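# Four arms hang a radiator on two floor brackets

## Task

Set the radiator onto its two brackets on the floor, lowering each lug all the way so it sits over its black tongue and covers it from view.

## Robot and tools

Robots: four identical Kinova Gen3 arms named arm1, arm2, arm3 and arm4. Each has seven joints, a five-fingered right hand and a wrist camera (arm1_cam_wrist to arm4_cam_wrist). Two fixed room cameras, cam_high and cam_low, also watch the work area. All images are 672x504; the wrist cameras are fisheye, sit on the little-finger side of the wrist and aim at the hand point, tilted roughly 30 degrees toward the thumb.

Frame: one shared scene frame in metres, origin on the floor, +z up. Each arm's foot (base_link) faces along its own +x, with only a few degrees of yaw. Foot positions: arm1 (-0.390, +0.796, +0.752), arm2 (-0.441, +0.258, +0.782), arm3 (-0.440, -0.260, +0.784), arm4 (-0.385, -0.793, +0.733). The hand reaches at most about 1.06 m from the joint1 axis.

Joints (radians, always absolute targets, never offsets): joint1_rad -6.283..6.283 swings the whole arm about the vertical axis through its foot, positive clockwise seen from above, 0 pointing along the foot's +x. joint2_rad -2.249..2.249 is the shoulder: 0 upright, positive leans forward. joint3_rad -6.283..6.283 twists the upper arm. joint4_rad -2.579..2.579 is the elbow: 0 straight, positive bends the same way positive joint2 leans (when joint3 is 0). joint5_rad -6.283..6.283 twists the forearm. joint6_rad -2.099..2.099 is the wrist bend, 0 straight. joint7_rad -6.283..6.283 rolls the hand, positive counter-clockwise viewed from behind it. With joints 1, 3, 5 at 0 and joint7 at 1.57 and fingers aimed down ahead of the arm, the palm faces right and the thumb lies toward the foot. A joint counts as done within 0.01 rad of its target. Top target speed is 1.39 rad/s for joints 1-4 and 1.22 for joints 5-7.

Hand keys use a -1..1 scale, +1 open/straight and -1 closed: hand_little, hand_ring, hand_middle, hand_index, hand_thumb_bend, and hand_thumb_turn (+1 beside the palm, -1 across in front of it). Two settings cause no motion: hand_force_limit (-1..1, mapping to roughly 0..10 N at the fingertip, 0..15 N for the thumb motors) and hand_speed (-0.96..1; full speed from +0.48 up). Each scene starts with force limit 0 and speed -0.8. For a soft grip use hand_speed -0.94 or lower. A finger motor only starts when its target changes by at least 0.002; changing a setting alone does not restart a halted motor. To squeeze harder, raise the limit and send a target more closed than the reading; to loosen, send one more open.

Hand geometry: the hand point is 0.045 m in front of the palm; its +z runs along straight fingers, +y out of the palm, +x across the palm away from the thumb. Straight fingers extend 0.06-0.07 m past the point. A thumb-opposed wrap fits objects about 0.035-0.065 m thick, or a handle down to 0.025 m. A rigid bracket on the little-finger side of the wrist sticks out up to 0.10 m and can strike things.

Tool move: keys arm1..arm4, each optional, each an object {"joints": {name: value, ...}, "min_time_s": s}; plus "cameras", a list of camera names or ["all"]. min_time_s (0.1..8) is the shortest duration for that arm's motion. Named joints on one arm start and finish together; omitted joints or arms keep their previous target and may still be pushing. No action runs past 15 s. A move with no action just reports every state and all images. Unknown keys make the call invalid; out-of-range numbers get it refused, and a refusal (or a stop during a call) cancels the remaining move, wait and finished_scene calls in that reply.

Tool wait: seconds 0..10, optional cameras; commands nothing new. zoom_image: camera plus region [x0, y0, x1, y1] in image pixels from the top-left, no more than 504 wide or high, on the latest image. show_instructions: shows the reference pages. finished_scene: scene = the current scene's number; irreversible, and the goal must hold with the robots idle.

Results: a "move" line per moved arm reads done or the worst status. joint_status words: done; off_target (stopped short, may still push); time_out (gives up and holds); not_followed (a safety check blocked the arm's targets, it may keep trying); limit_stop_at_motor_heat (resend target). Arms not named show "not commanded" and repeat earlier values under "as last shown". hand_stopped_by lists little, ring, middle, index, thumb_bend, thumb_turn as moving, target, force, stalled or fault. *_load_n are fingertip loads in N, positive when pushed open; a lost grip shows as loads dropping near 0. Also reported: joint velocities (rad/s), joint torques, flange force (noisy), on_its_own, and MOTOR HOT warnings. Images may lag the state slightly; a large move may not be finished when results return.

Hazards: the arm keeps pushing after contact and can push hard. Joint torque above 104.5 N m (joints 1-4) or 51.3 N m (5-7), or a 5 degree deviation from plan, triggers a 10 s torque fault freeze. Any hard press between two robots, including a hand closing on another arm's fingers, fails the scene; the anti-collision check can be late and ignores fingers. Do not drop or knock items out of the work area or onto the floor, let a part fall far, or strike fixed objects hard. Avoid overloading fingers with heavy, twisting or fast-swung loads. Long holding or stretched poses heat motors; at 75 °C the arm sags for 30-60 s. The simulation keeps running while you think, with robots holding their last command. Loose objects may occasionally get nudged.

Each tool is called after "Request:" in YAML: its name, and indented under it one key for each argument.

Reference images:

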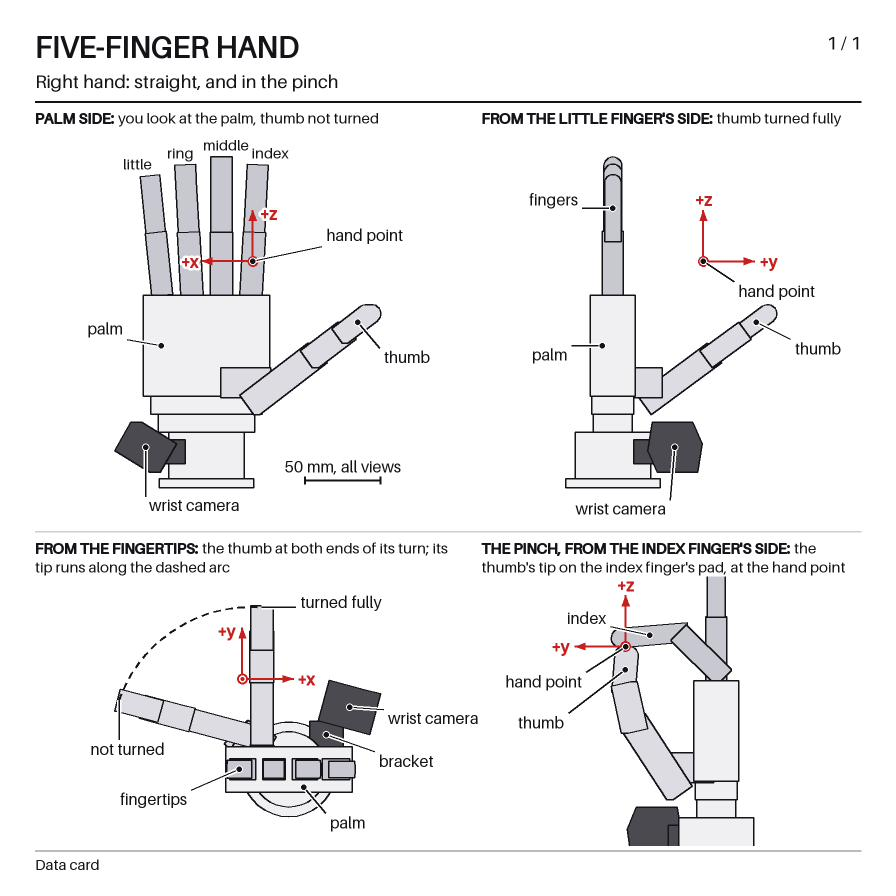

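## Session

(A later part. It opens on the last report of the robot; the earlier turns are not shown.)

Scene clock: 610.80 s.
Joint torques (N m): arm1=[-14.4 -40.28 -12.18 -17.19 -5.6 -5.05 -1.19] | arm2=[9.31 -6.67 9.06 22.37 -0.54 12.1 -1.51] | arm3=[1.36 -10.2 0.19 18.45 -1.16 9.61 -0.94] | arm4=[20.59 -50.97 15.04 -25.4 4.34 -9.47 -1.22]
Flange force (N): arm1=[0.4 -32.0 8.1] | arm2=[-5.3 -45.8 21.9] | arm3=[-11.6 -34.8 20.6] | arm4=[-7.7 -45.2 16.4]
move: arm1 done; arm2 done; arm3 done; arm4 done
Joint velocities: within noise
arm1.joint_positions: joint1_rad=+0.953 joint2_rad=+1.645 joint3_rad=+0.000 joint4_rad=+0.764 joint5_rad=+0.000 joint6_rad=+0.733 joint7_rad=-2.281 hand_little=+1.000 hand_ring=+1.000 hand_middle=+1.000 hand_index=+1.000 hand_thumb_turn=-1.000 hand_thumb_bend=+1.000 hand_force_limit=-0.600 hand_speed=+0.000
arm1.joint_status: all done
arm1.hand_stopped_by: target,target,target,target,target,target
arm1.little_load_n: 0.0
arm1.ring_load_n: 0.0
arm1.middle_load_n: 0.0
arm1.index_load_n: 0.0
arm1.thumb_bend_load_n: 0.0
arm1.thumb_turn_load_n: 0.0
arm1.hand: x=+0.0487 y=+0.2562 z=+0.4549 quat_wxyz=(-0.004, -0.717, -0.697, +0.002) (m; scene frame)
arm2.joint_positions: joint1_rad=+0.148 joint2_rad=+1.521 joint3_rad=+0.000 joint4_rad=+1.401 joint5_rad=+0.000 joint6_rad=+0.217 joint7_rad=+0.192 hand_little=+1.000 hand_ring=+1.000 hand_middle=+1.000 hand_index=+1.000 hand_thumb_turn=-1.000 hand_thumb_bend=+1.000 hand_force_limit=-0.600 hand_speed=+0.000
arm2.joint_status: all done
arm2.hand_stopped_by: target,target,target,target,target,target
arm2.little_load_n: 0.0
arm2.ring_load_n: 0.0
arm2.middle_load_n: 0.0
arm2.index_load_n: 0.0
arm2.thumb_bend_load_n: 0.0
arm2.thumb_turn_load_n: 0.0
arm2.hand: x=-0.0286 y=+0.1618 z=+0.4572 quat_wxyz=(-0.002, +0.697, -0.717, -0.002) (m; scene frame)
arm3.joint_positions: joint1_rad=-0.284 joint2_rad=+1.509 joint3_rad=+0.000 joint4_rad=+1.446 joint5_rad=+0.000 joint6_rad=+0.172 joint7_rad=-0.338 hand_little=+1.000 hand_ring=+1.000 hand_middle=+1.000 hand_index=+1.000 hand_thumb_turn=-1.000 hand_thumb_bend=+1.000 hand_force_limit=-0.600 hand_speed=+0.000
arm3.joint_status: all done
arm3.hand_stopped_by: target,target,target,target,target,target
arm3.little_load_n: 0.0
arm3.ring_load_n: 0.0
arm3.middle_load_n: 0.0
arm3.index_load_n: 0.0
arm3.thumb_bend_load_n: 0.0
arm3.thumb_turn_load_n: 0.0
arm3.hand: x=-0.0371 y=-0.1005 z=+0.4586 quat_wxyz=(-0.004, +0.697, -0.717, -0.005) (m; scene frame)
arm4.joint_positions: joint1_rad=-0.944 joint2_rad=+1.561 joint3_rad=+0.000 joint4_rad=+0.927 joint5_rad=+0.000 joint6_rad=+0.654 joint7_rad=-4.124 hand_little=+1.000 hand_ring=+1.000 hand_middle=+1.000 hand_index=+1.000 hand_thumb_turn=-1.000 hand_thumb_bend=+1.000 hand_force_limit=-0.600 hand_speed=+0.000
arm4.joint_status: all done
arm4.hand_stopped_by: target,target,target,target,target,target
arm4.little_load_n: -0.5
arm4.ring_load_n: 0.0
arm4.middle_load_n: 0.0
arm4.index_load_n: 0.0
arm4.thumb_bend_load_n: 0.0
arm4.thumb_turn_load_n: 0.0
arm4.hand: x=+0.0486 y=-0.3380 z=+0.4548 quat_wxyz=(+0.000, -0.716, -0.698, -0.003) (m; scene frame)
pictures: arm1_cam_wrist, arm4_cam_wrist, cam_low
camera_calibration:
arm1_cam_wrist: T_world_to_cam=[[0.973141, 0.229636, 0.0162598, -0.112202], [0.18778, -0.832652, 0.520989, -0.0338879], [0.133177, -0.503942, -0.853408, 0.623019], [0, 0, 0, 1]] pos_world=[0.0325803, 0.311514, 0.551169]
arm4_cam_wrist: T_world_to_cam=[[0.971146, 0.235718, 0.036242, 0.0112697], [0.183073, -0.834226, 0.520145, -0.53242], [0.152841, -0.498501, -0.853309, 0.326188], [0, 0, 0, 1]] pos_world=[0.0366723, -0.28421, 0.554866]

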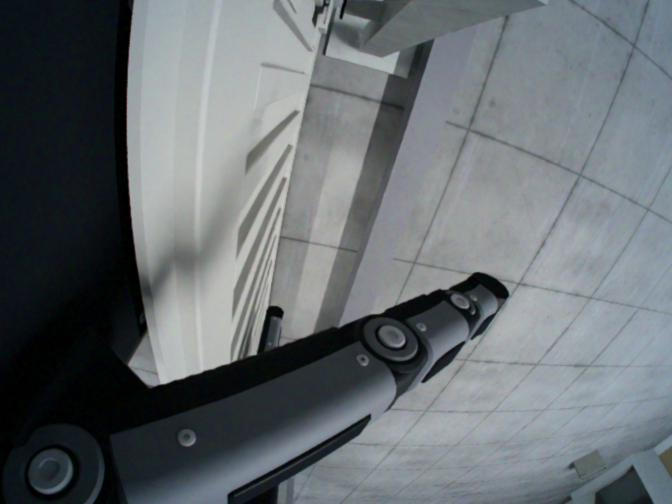

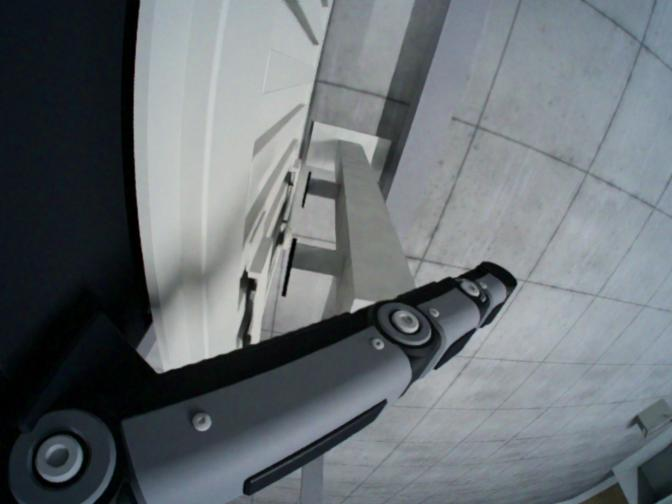

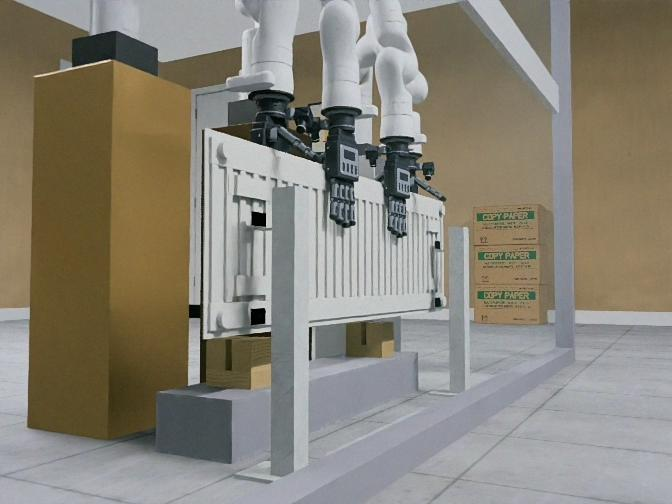

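Request:
zoom_image:
  camera: "cam_low"
  region: [220, 165, 280, 225]

Request:
zoom_image:
  camera: "cam_low"
  region: [415, 215, 455, 255]

Request:
zoom_image:
  camera: "arm4_cam_wrist"
  region: [270, 140, 330, 240]

Scaled by 8.400.

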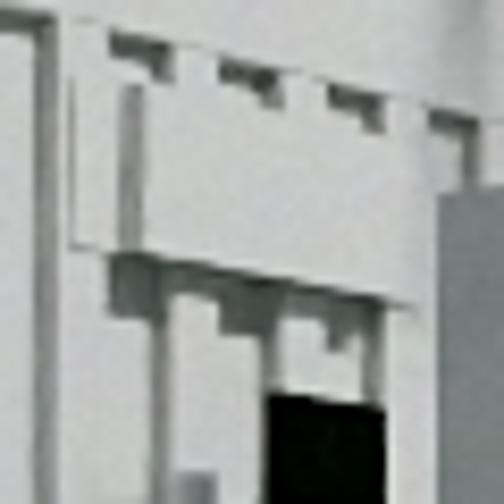

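Scaled by 12.600.

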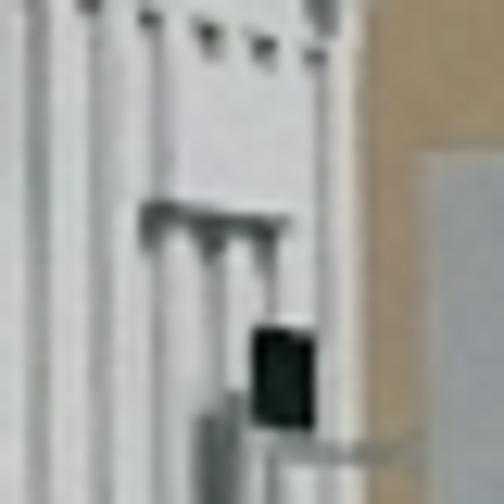

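Scaled by 5.040 from the camera's 672x504 image, which has a finer 960x720 frame.

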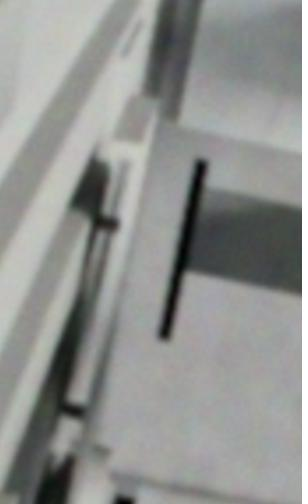

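Request:
zoom_image:
  camera: "arm4_cam_wrist"
  region: [260, 215, 300, 265]

Request:
zoom_image:
  camera: "arm4_cam_wrist"
  region: [255, 255, 295, 305]

Request:
zoom_image:
  camera: "cam_low"
  region: [220, 260, 280, 345]

Scaled by 10.080 from the camera's 672x504 image, which has a finer 960x720 frame.

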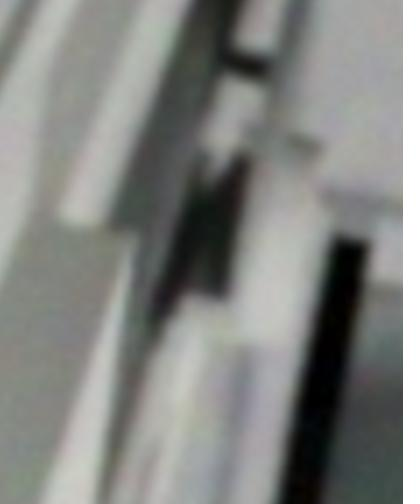

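Scaled by 10.080 from the camera's 672x504 image, which has a finer 960x720 frame.

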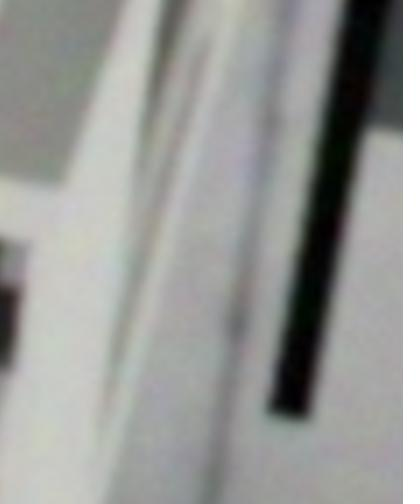

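Scaled by 5.929.

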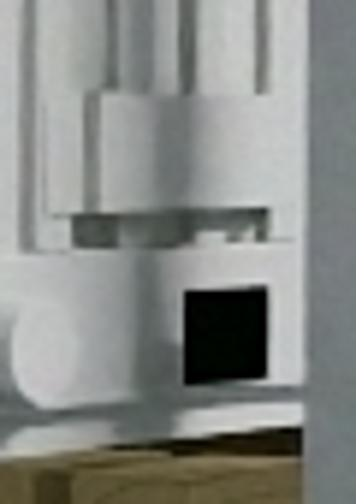

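Request:
zoom_image:
  camera: "arm4_cam_wrist"
  region: [280, 150, 320, 190]

Request:
zoom_image:
  camera: "arm4_cam_wrist"
  region: [275, 190, 315, 230]

Scaled by 12.600 from the camera's 672x504 image, which has a finer 960x720 frame.

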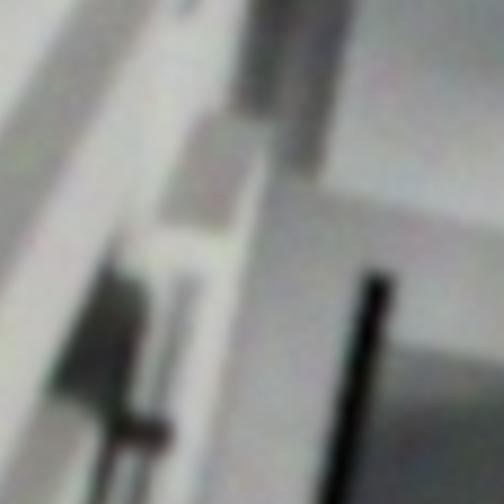

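Scaled by 12.600 from the camera's 672x504 image, which has a finer 960x720 frame.

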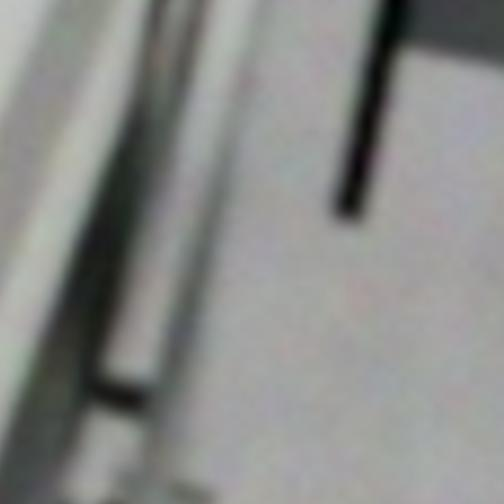

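Request:
move:
  arm1: {"joints":{"joint1_rad":0.946133,"joint2_rad":1.653153,"joint4_rad":0.73835,"joint6_rad":0.75009,"joint7_rad":-2.288167},"min_time_s":1.2}
  arm2: {"joints":{"joint1_rad":0.145805,"joint2_rad":1.523876,"joint4_rad":1.37902,"joint6_rad":0.235897,"joint7_rad":0.189205},"min_time_s":1.2}
  arm3: {"joints":{"joint1_rad":-0.280519,"joint2_rad":1.511626,"joint4_rad":1.42506,"joint6_rad":0.190707,"joint7_rad":-0.334719},"min_time_s":1.2}
  arm4: {"joints":{"joint1_rad":-0.936076,"joint2_rad":1.56736,"joint4_rad":0.905292,"joint6_rad":0.668941,"joint7_rad":-4.116276},"min_time_s":1.2}
  cameras: ["cam_low","arm1_cam_wrist","arm4_cam_wrist"]

Request:
zoom_image:
  camera: "arm4_cam_wrist"
  region: [250, 200, 330, 300]

Request:
zoom_image:
  camera: "arm4_cam_wrist"
  region: [270, 140, 330, 240]

Request:
zoom_image:
  camera: "arm1_cam_wrist"
  region: [300, 0, 360, 50]

Request:
zoom_image:
  camera: "cam_low"
  region: [220, 165, 280, 225]

Request:
zoom_image:
  camera: "cam_low"
  region: [415, 215, 455, 255]

Scene clock: 799.97 s.
Joint torques (N m): arm1=[-14.37 -40.45 -12.01 -17.49 -5.65 -5.21 -1.21] | arm2=[9.52 -7.56 9.24 22.38 -0.45 12.32 -1.57] | arm3=[0.64 -9.35 -0.7 17.16 -1.21 8.97 -0.94] | arm4=[20.65 -52.43 14.91 -25.41 4.47 -9.15 -1.2]
Flange force (N): arm1=[1.0 -32.5 7.6] | arm2=[-5.4 -46.7 24.1] | arm3=[-9.5 -33.4 15.7] | arm4=[-6.2 -44.3 19.6]
move: arm1 done; arm2 done; arm3 done; arm4 done
Joint velocities: within noise
arm1.joint_positions: joint1_rad=+0.946 joint2_rad=+1.653 joint3_rad=+0.000 joint4_rad=+0.738 joint5_rad=+0.000 joint6_rad=+0.750 joint7_rad=-2.288 hand_little=+1.000 hand_ring=+1.000 hand_middle=+1.000 hand_index=+1.000 hand_thumb_turn=-1.000 hand_thumb_bend=+1.000 hand_force_limit=-0.600 hand_speed=+0.000
arm1.joint_status: all done
arm1.hand_stopped_by: target,target,target,target,target,target
arm1.little_load_n: 0.0
arm1.ring_load_n: 0.0
arm1.middle_load_n: 0.0
arm1.index_load_n: 0.0
arm1.thumb_bend_load_n: 0.0
arm1.thumb_turn_load_n: 0.0
arm1.hand: x=+0.0547 y=+0.2562 z=+0.4549 quat_wxyz=(-0.004, -0.717, -0.697, +0.002) (m; scene frame)
arm2.joint_positions: joint1_rad=+0.146 joint2_rad=+1.524 joint3_rad=+0.000 joint4_rad=+1.379 joint5_rad=+0.000 joint6_rad=+0.236 joint7_rad=+0.189 hand_little=+1.000 hand_ring=+1.000 hand_middle=+1.000 hand_index=+1.000 hand_thumb_turn=-1.000 hand_thumb_bend=+1.000 hand_force_limit=-0.600 hand_speed=+0.000
arm2.joint_status: all done
arm2.hand_stopped_by: target,target,target,target,target,target
arm2.little_load_n: 0.0
arm2.ring_load_n: 0.0
arm2.middle_load_n: 0.0
arm2.index_load_n: 0.0
arm2.thumb_bend_load_n: 0.0
arm2.thumb_turn_load_n: 0.0
arm2.hand: x=-0.0226 y=+0.1618 z=+0.4572 quat_wxyz=(-0.002, +0.697, -0.717, -0.002) (m; scene frame)
arm3.joint_positions: joint1_rad=-0.281 joint2_rad=+1.512 joint3_rad=+0.000 joint4_rad=+1.425 joint5_rad=+0.000 joint6_rad=+0.191 joint7_rad=-0.335 hand_little=+1.000 hand_ring=+1.000 hand_middle=+1.000 hand_index=+1.000 hand_thumb_turn=-1.000 hand_thumb_bend=+1.000 hand_force_limit=-0.600 hand_speed=+0.000
arm3.joint_status: all done
arm3.hand_stopped_by: target,target,target,target,target,target
arm3.little_load_n: 0.0
arm3.ring_load_n: 0.0
arm3.middle_load_n: 0.0
arm3.index_load_n: 0.0
arm3.thumb_bend_load_n: 0.0
arm3.thumb_turn_load_n: 0.0
arm3.hand: x=-0.0311 y=-0.1005 z=+0.4586 quat_wxyz=(-0.004, +0.697, -0.717, -0.005) (m; scene frame)
arm4.joint_positions: joint1_rad=-0.936 joint2_rad=+1.567 joint3_rad=+0.000 joint4_rad=+0.905 joint5_rad=+0.000 joint6_rad=+0.669 joint7_rad=-4.116 hand_little=+1.000 hand_ring=+1.000 hand_middle=+1.000 hand_index=+1.000 hand_thumb_turn=-1.000 hand_thumb_bend=+1.000 hand_force_limit=-0.600 hand_speed=+0.000
arm4.joint_status: all done
arm4.hand_stopped_by: target,target,target,target,target,target
arm4.little_load_n: 0.0
arm4.ring_load_n: 0.0
arm4.middle_load_n: 0.0
arm4.index_load_n: 0.0
arm4.thumb_bend_load_n: 0.0
arm4.thumb_turn_load_n: 0.0
arm4.hand: x=+0.0546 y=-0.3380 z=+0.4548 quat_wxyz=(+0.000, -0.716, -0.698, -0.003) (m; scene frame)
pictures: arm1_cam_wrist, arm4_cam_wrist, cam_low
camera_calibration:
arm1_cam_wrist: T_world_to_cam=[[0.973141, 0.229635, 0.0162607, -0.117944], [0.187778, -0.832652, 0.520989, -0.0349955], [0.133177, -0.503942, -0.853408, 0.622233], [0, 0, 0, 1]] pos_world=[0.0384803, 0.311514, 0.551169]
arm4_cam_wrist: T_world_to_cam=[[0.971146, 0.235718, 0.036242, 0.00534569], [0.183073, -0.834226, 0.520145, -0.533537], [0.152841, -0.498501, -0.853309, 0.325256], [0, 0, 0, 1]] pos_world=[0.0427723, -0.28421, 0.554866]

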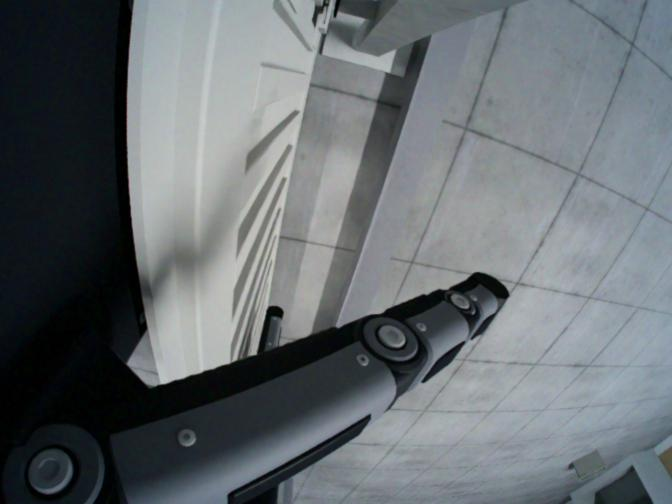

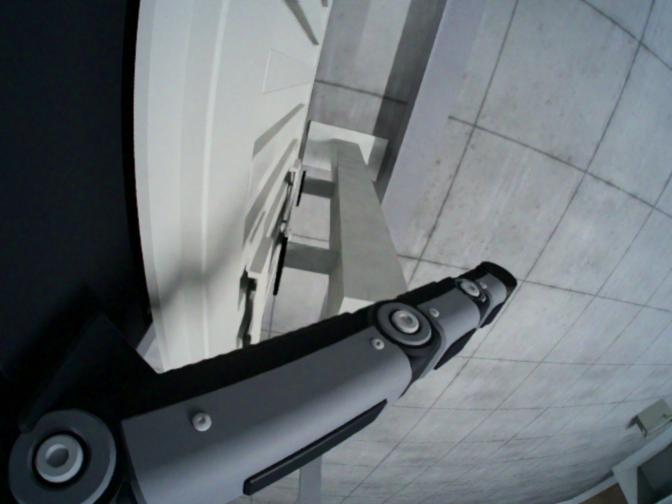

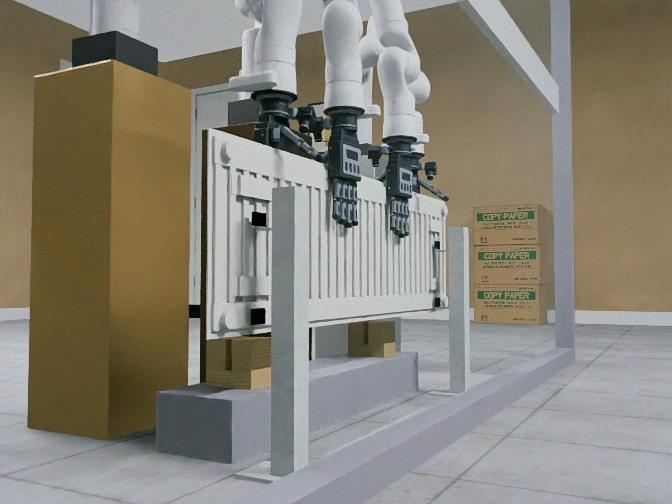

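Scaled by 5.040 from the camera's 672x504 image, which has a finer 960x720 frame.

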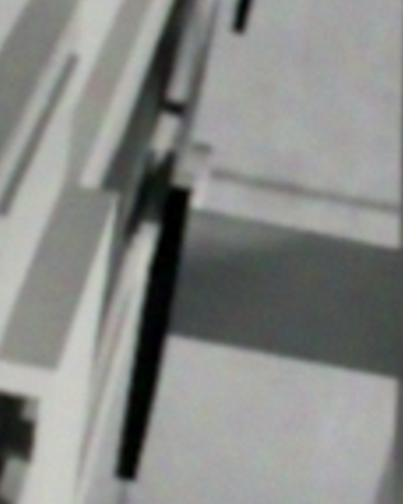

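Scaled by 5.040 from the camera's 672x504 image, which has a finer 960x720 frame.

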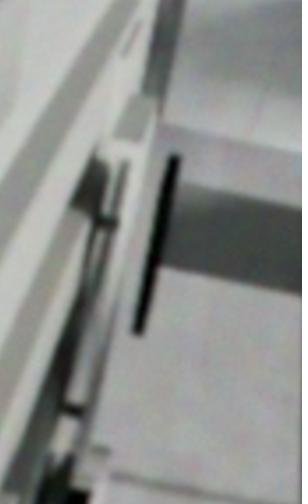

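Scaled by 8.400 from the camera's 672x504 image, which has a finer 960x720 frame.

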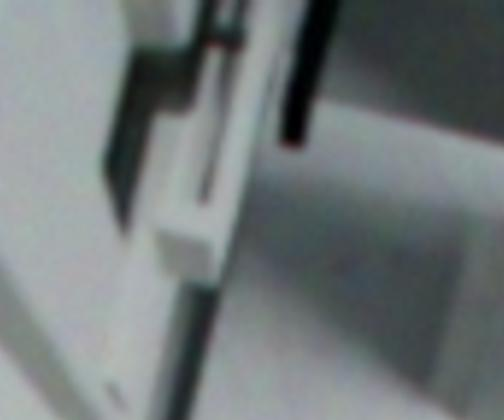

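Scaled by 8.400.

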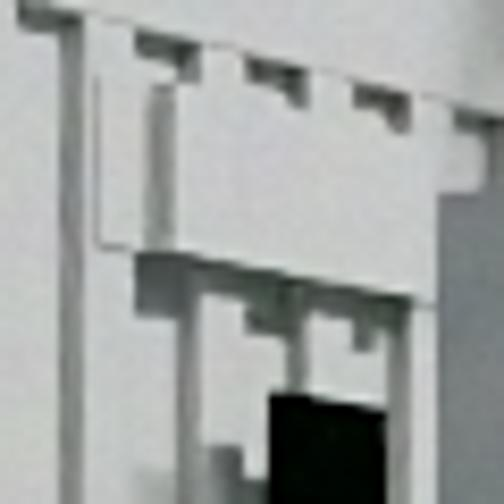

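Scaled by 12.600.

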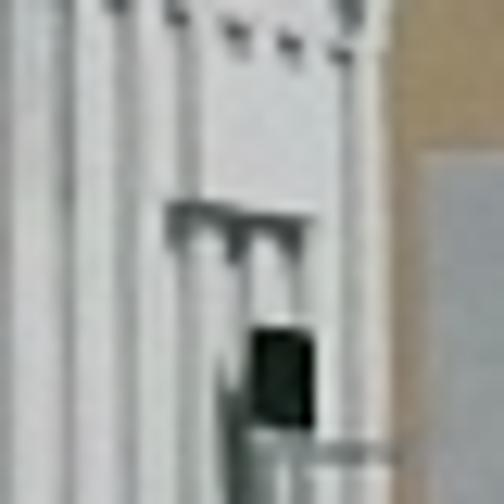

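Request:
move:
  arm1: {"joints":{"joint1_rad":0.940177,"joint2_rad":1.696879,"joint4_rad":0.679387,"joint6_rad":0.765327,"joint7_rad":-2.294123},"min_time_s":2}
  arm2: {"joints":{"joint1_rad":0.142322,"joint2_rad":1.561406,"joint4_rad":1.331043,"joint6_rad":0.246344,"joint7_rad":0.185722},"min_time_s":2}
  arm3: {"joints":{"joint1_rad":-0.27957,"joint2_rad":1.549026,"joint4_rad":1.375794,"joint6_rad":0.202573,"joint7_rad":-0.33377},"min_time_s":2}
  arm4: {"joints":{"joint1_rad":-0.931805,"joint2_rad":1.609591,"joint4_rad":0.849071,"joint6_rad":0.682931,"joint7_rad":-4.112005},"min_time_s":2}
  cameras: ["cam_low","arm1_cam_wrist","arm4_cam_wrist"]

Request:
zoom_image:
  camera: "arm4_cam_wrist"
  region: [250, 210, 300, 300]

Request:
zoom_image:
  camera: "arm4_cam_wrist"
  region: [270, 140, 320, 230]

Request:
zoom_image:
  camera: "arm1_cam_wrist"
  region: [300, 0, 360, 50]

Request:
zoom_image:
  camera: "cam_low"
  region: [220, 175, 280, 235]

Request:
zoom_image:
  camera: "cam_low"
  region: [415, 220, 455, 260]

Scene clock: 885.03 s.
Joint torques (N m): arm1=[-14.73 -40.12 -11.92 -17.22 -5.78 -5.14 -1.19] | arm2=[9.3 -7.25 8.79 22.43 -0.45 12.48 -1.58] | arm3=[1.01 -9.35 -0.33 16.56 -1.12 8.77 -0.93] | arm4=[20.74 -52.26 14.51 -24.86 4.52 -8.96 -1.17]
Flange force (N): arm1=[0.3 -32.7 6.7] | arm2=[-4.9 -47.1 25.1] | arm3=[-10.1 -32.4 15.4] | arm4=[-4.7 -43.4 19.3]
move: arm1 done; arm2 done; arm3 done; arm4 done
Joint velocities: within noise
arm1.joint_positions: joint1_rad=+0.940 joint2_rad=+1.697 joint3_rad=+0.000 joint4_rad=+0.679 joint5_rad=+0.000 joint6_rad=+0.765 joint7_rad=-2.294 hand_little=+1.000 hand_ring=+1.000 hand_middle=+1.000 hand_index=+1.000 hand_thumb_turn=-1.000 hand_thumb_bend=+1.000 hand_force_limit=-0.600 hand_speed=+0.000
arm1.joint_status: all done
arm1.hand_stopped_by: target,target,target,target,target,target
arm1.little_load_n: 0.0
arm1.ring_load_n: 0.0
arm1.middle_load_n: 0.0
arm1.index_load_n: 0.0
arm1.thumb_bend_load_n: 0.0
arm1.thumb_turn_load_n: 0.0
arm1.hand: x=+0.0587 y=+0.2572 z=+0.4399 quat_wxyz=(-0.004, -0.717, -0.697, +0.002) (m; scene frame)
arm2.joint_positions: joint1_rad=+0.142 joint2_rad=+1.561 joint3_rad=+0.000 joint4_rad=+1.331 joint5_rad=+0.000 joint6_rad=+0.246 joint7_rad=+0.186 hand_little=+1.000 hand_ring=+1.000 hand_middle=+1.000 hand_index=+1.000 hand_thumb_turn=-1.000 hand_thumb_bend=+1.000 hand_force_limit=-0.600 hand_speed=+0.000
arm2.joint_status: all done
arm2.hand_stopped_by: target,target,target,target,target,target
arm2.little_load_n: 0.0
arm2.ring_load_n: 0.0
arm2.middle_load_n: 0.0
arm2.index_load_n: 0.0
arm2.thumb_bend_load_n: 0.0
arm2.thumb_turn_load_n: 0.0
arm2.hand: x=-0.0186 y=+0.1628 z=+0.4422 quat_wxyz=(-0.002, +0.697, -0.717, -0.002) (m; scene frame)
arm3.joint_positions: joint1_rad=-0.280 joint2_rad=+1.549 joint3_rad=+0.000 joint4_rad=+1.376 joint5_rad=+0.000 joint6_rad=+0.203 joint7_rad=-0.334 hand_little=+1.000 hand_ring=+1.000 hand_middle=+1.000 hand_index=+1.000 hand_thumb_turn=-1.000 hand_thumb_bend=+1.000 hand_force_limit=-0.600 hand_speed=+0.000
arm3.joint_status: all done
arm3.hand_stopped_by: target,target,target,target,target,target
arm3.little_load_n: 0.0
arm3.ring_load_n: 0.0
arm3.middle_load_n: 0.0
arm3.index_load_n: 0.0
arm3.thumb_bend_load_n: 0.0
arm3.thumb_turn_load_n: -0.5
arm3.hand: x=-0.0272 y=-0.0995 z=+0.4436 quat_wxyz=(-0.004, +0.697, -0.717, -0.005) (m; scene frame)
arm4.joint_positions: joint1_rad=-0.932 joint2_rad=+1.610 joint3_rad=+0.000 joint4_rad=+0.849 joint5_rad=+0.000 joint6_rad=+0.683 joint7_rad=-4.112 hand_little=+1.000 hand_ring=+1.000 hand_middle=+1.000 hand_index=+1.000 hand_thumb_turn=-1.000 hand_thumb_bend=+1.000 hand_force_limit=-0.600 hand_speed=+0.000
arm4.joint_status: all done
arm4.hand_stopped_by: target,target,target,target,target,target
arm4.little_load_n: 0.0
arm4.ring_load_n: 0.0
arm4.middle_load_n: 0.0
arm4.index_load_n: 0.0
arm4.thumb_bend_load_n: 0.0
arm4.thumb_turn_load_n: 0.0
arm4.hand: x=+0.0585 y=-0.3371 z=+0.4398 quat_wxyz=(+0.000, -0.716, -0.698, -0.003) (m; scene frame)
pictures: arm1_cam_wrist, arm4_cam_wrist, cam_low
camera_calibration:
arm1_cam_wrist: T_world_to_cam=[[0.973141, 0.229636, 0.0162598, -0.121919], [0.18778, -0.832652, 0.520989, -0.0271182], [0.133177, -0.503942, -0.853408, 0.60939], [0, 0, 0, 1]] pos_world=[0.0425803, 0.312514, 0.536169]
arm4_cam_wrist: T_world_to_cam=[[0.97116, 0.23567, 0.0361582, 0.00192072], [0.183078, -0.834235, 0.520129, -0.525692], [0.152743, -0.498509, -0.853322, 0.312318], [0, 0, 0, 1]] pos_world=[0.0466725, -0.28331, 0.539866]

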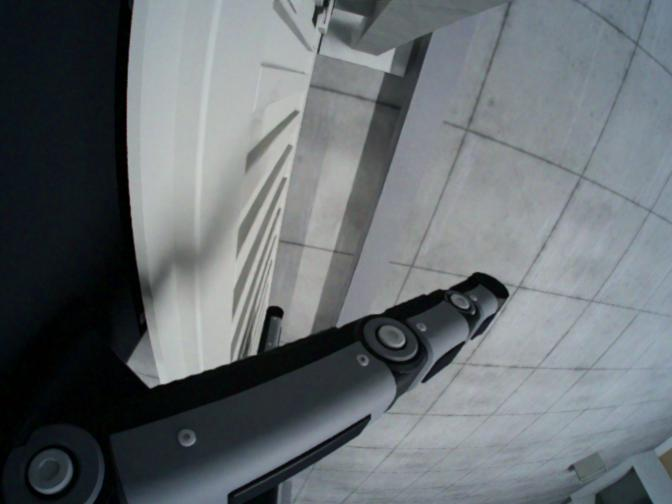

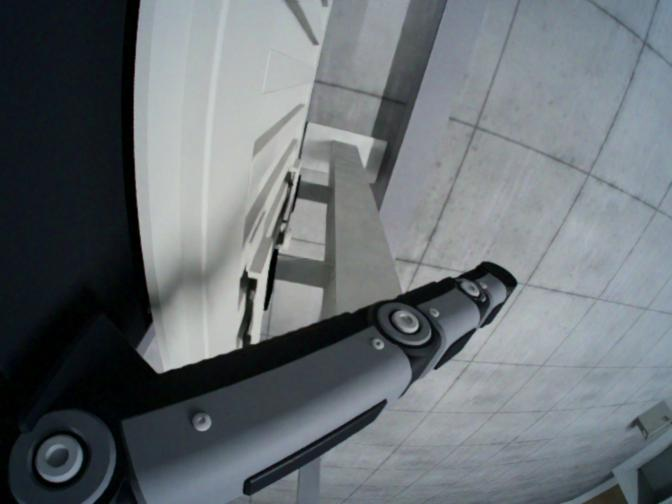

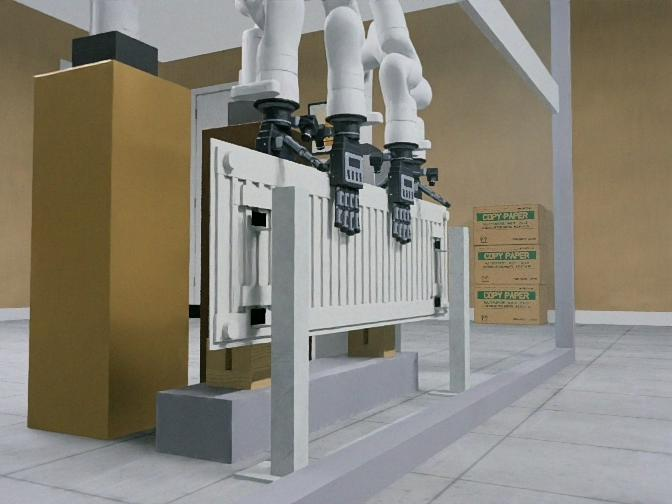

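Scaled by 5.600 from the camera's 672x504 image, which has a finer 960x720 frame.

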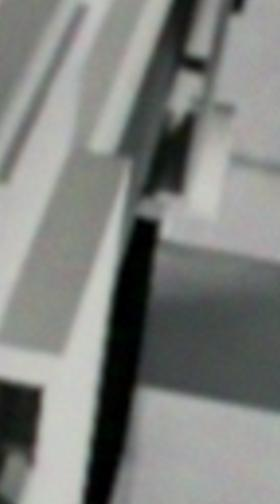

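Scaled by 5.600 from the camera's 672x504 image, which has a finer 960x720 frame.

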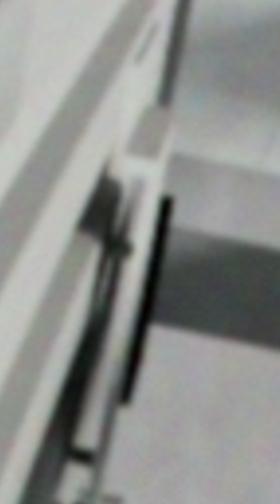

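Scaled by 8.400 from the camera's 672x504 image, which has a finer 960x720 frame.

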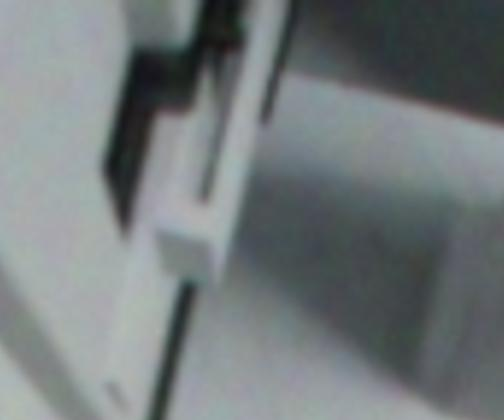

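Scaled by 8.400.

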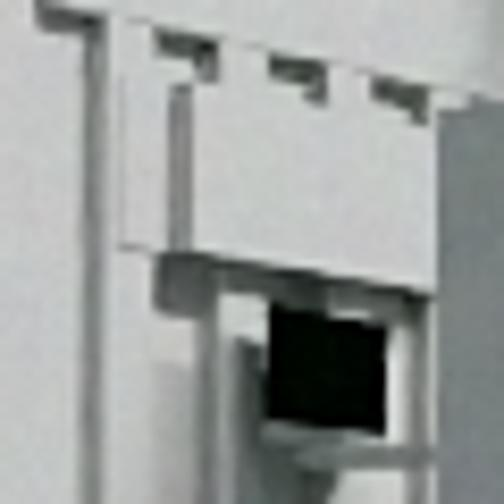

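Scaled by 12.600.

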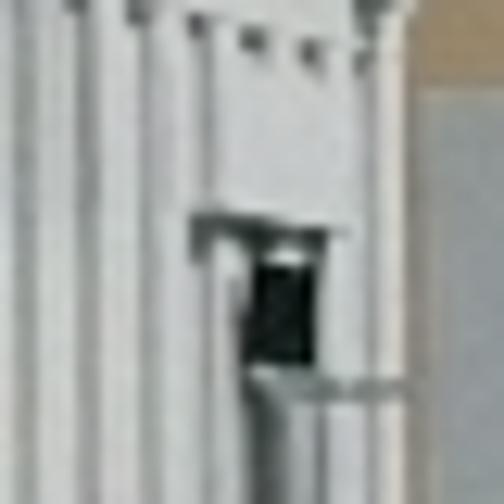

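Request:
move:
  arm1: {"joints":{"joint1_rad":0.938127,"joint2_rad":1.711497,"joint4_rad":0.650715,"joint6_rad":0.779381,"joint7_rad":-2.295273},"min_time_s":1.2}
  arm2: {"joints":{"joint1_rad":0.143145,"joint2_rad":1.570258,"joint4_rad":1.31288,"joint6_rad":0.255655,"joint7_rad":0.187445},"min_time_s":1.2}
  arm3: {"joints":{"joint1_rad":-0.275807,"joint2_rad":1.557427,"joint4_rad":1.359071,"joint6_rad":0.210895,"joint7_rad":-0.329107},"min_time_s":1.2}
  arm4: {"joints":{"joint1_rad":-0.926835,"joint2_rad":1.619291,"joint4_rad":0.834006,"joint6_rad":0.688296,"joint7_rad":-4.106135},"min_time_s":1.2}
  cameras: ["cam_low","arm1_cam_wrist","arm4_cam_wrist"]

Request:
zoom_image:
  camera: "arm4_cam_wrist"
  region: [250, 210, 300, 300]

Request:
zoom_image:
  camera: "arm4_cam_wrist"
  region: [270, 140, 320, 230]

Request:
zoom_image:
  camera: "arm1_cam_wrist"
  region: [300, 0, 360, 50]

Request:
zoom_image:
  camera: "cam_low"
  region: [220, 175, 280, 235]

Request:
zoom_image:
  camera: "cam_low"
  region: [415, 220, 455, 260]

Scene clock: 942.20 s.
Joint torques (N m): arm1=[-14.58 -40.38 -11.57 -17.43 -5.79 -5.27 -1.2] | arm2=[9.24 -7.28 8.67 22.33 -0.43 12.53 -1.58] | arm3=[1.27 -9.58 0.07 16.58 -1.12 8.84 -0.91] | arm4=[20.33 -52.33 14.11 -25.12 4.5 -9.12 -1.18]
Flange force (N): arm1=[0.7 -32.6 6.6] | arm2=[-4.5 -47.2 25.3] | arm3=[-10.5 -32.7 16.3] | arm4=[-5.6 -43.4 18.6]
move: arm1 done; arm2 done; arm3 done; arm4 done
Joint velocities: within noise
arm1.joint_positions: joint1_rad=+0.938 joint2_rad=+1.711 joint3_rad=+0.000 joint4_rad=+0.651 joint5_rad=+0.000 joint6_rad=+0.779 joint7_rad=-2.295 hand_little=+1.000 hand_ring=+1.000 hand_middle=+1.000 hand_index=+1.000 hand_thumb_turn=-1.000 hand_thumb_bend=+1.000 hand_force_limit=-0.600 hand_speed=+0.000
arm1.joint_status: all done
arm1.hand_stopped_by: target,target,target,target,target,target
arm1.little_load_n: 0.0
arm1.ring_load_n: 0.0
arm1.middle_load_n: 0.0
arm1.index_load_n: 0.0
arm1.thumb_bend_load_n: 0.0
arm1.thumb_turn_load_n: 0.0
arm1.hand: x=+0.0613 y=+0.2562 z=+0.4369 quat_wxyz=(-0.004, -0.716, -0.698, +0.002) (m; scene frame)
arm2.joint_positions: joint1_rad=+0.143 joint2_rad=+1.570 joint3_rad=+0.000 joint4_rad=+1.313 joint5_rad=+0.000 joint6_rad=+0.256 joint7_rad=+0.187 hand_little=+1.000 hand_ring=+1.000 hand_middle=+1.000 hand_index=+1.000 hand_thumb_turn=-1.000 hand_thumb_bend=+1.000 hand_force_limit=-0.600 hand_speed=+0.000
arm2.joint_status: all done
arm2.hand_stopped_by: target,target,target,target,target,target
arm2.little_load_n: 0.0
arm2.ring_load_n: 0.0
arm2.middle_load_n: 0.0
arm2.index_load_n: 0.0
arm2.thumb_bend_load_n: 0.0
arm2.thumb_turn_load_n: 0.0
arm2.hand: x=-0.0160 y=+0.1617 z=+0.4392 quat_wxyz=(-0.002, +0.698, -0.716, -0.002) (m; scene frame)
arm3.joint_positions: joint1_rad=-0.276 joint2_rad=+1.557 joint3_rad=+0.000 joint4_rad=+1.359 joint5_rad=+0.000 joint6_rad=+0.211 joint7_rad=-0.329 hand_little=+1.000 hand_ring=+1.000 hand_middle=+1.000 hand_index=+1.000 hand_thumb_turn=-1.000 hand_thumb_bend=+1.000 hand_force_limit=-0.600 hand_speed=+0.000
arm3.joint_status: all done
arm3.hand_stopped_by: target,target,target,target,target,target
arm3.little_load_n: 0.0
arm3.ring_load_n: 0.0
arm3.middle_load_n: 0.0
arm3.index_load_n: 0.0
arm3.thumb_bend_load_n: 0.0
arm3.thumb_turn_load_n: 0.0
arm3.hand: x=-0.0243 y=-0.1006 z=+0.4406 quat_wxyz=(-0.004, +0.698, -0.716, -0.005) (m; scene frame)
arm4.joint_positions: joint1_rad=-0.927 joint2_rad=+1.619 joint3_rad=+0.000 joint4_rad=+0.834 joint5_rad=+0.000 joint6_rad=+0.688 joint7_rad=-4.106 hand_little=+1.000 hand_ring=+1.000 hand_middle=+1.000 hand_index=+1.000 hand_thumb_turn=-1.000 hand_thumb_bend=+1.000 hand_force_limit=-0.600 hand_speed=+0.000
arm4.joint_status: all done
arm4.hand_stopped_by: target,target,target,target,target,target
arm4.little_load_n: 0.0
arm4.ring_load_n: 0.0
arm4.middle_load_n: 0.0
arm4.index_load_n: 0.0
arm4.thumb_bend_load_n: 0.0
arm4.thumb_turn_load_n: 0.0
arm4.hand: x=+0.0617 y=-0.3380 z=+0.4368 quat_wxyz=(+0.000, -0.716, -0.698, -0.003) (m; scene frame)
pictures: arm1_cam_wrist, arm4_cam_wrist, cam_low
camera_calibration:
arm1_cam_wrist: T_world_to_cam=[[0.972936, 0.230499, 0.016309, -0.12436], [0.188489, -0.832478, 0.521011, -0.0269592], [0.133669, -0.503837, -0.853394, 0.605927], [0, 0, 0, 1]] pos_world=[0.0450818, 0.31151, 0.533169]
arm4_cam_wrist: T_world_to_cam=[[0.970935, 0.23657, 0.0363266, -0.000619549], [0.183772, -0.834103, 0.520096, -0.525397], [0.153339, -0.498304, -0.853335, 0.309008], [0, 0, 0, 1]] pos_world=[0.0497716, -0.284109, 0.536966]

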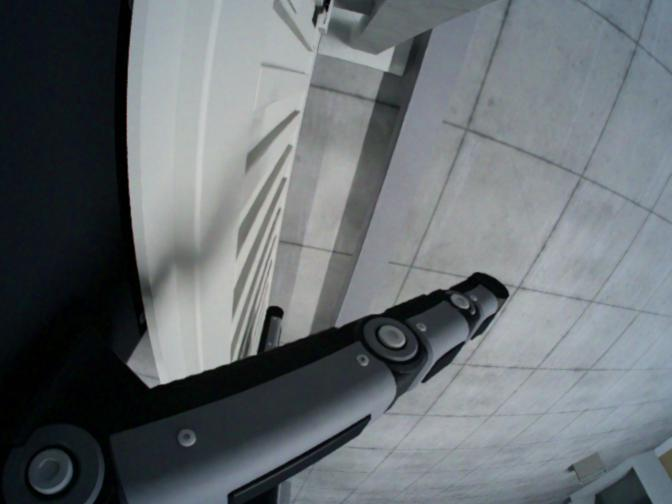

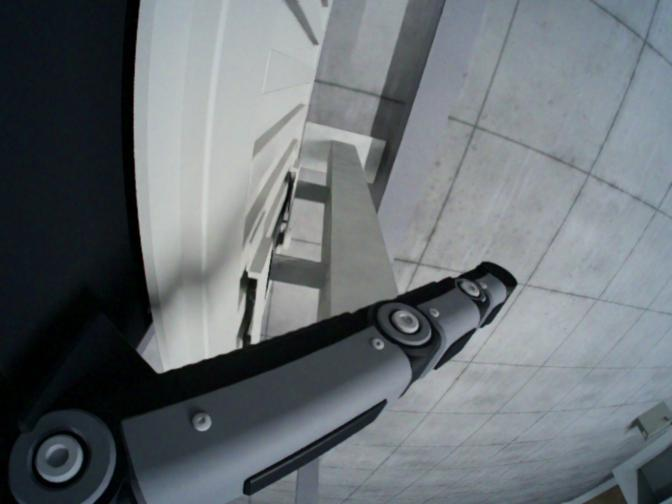

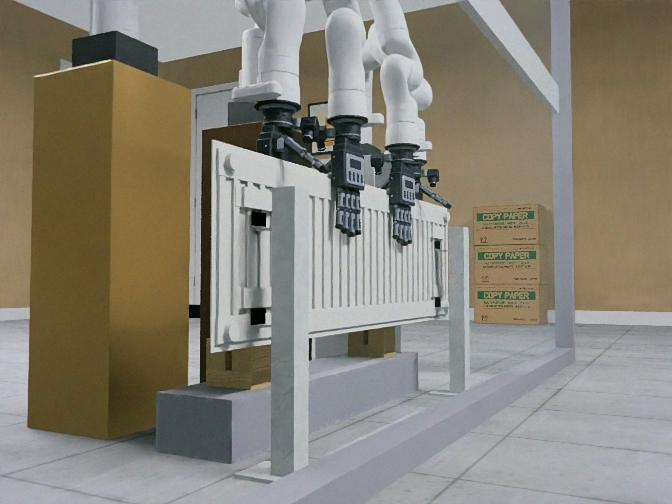

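Scaled by 5.600 from the camera's 672x504 image, which has a finer 960x720 frame.

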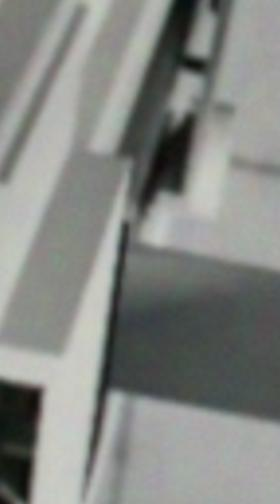

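Scaled by 5.600 from the camera's 672x504 image, which has a finer 960x720 frame.

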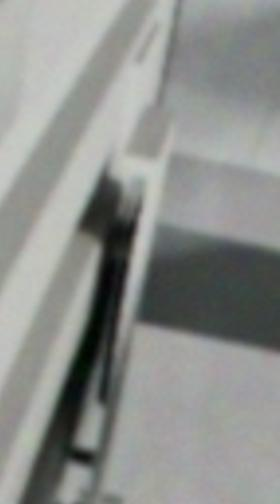

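Scaled by 8.400 from the camera's 672x504 image, which has a finer 960x720 frame.

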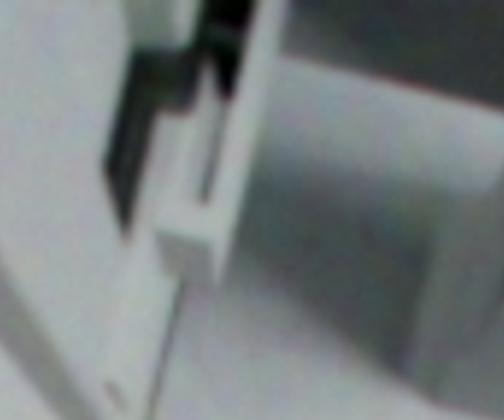

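Scaled by 8.400.

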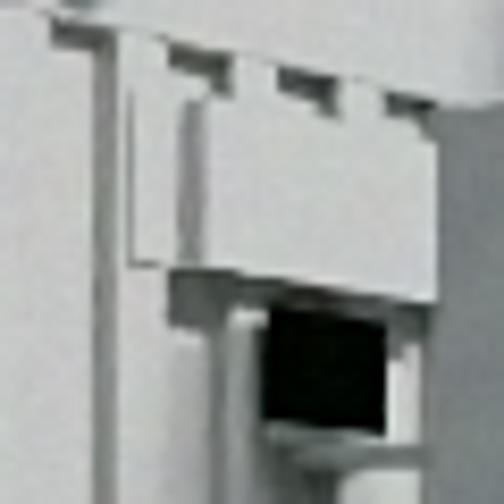

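Scaled by 12.600.

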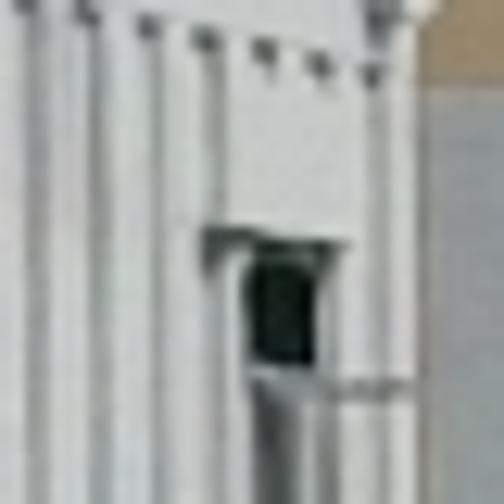

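Request:
zoom_image:
  camera: "arm4_cam_wrist"
  region: [280, 165, 305, 195]

Request:
zoom_image:
  camera: "arm4_cam_wrist"
  region: [275, 190, 300, 220]

Request:
zoom_image:
  camera: "arm1_cam_wrist"
  region: [312, 0, 342, 36]

Request:
zoom_image:
  camera: "arm4_cam_wrist"
  region: [245, 260, 285, 310]

Scaled by 16.800 from the camera's 672x504 image, which has a finer 960x720 frame.

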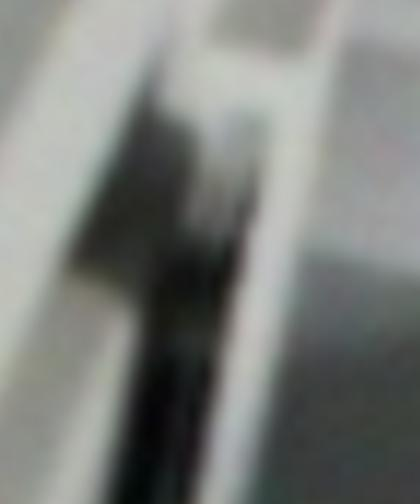

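Scaled by 16.800 from the camera's 672x504 image, which has a finer 960x720 frame.

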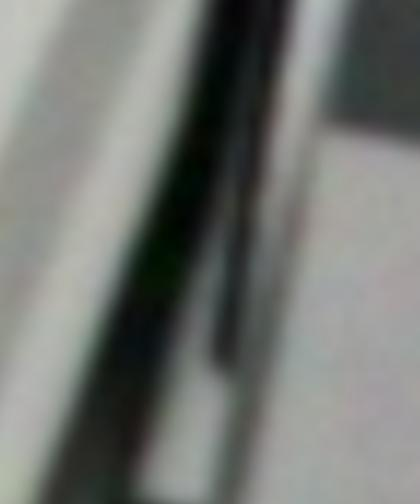

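Scaled by 14.000 from the camera's 672x504 image, which has a finer 960x720 frame.

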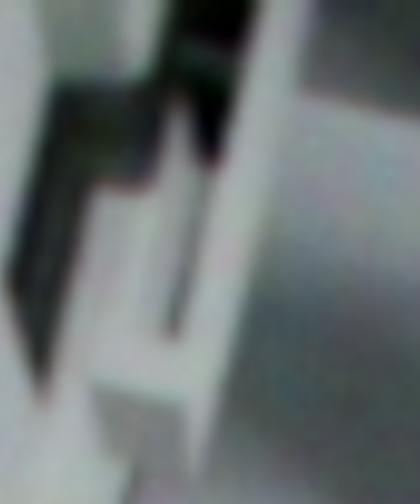

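Scaled by 10.080 from the camera's 672x504 image, which has a finer 960x720 frame.

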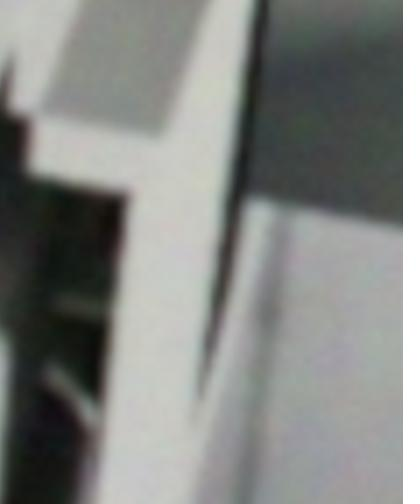

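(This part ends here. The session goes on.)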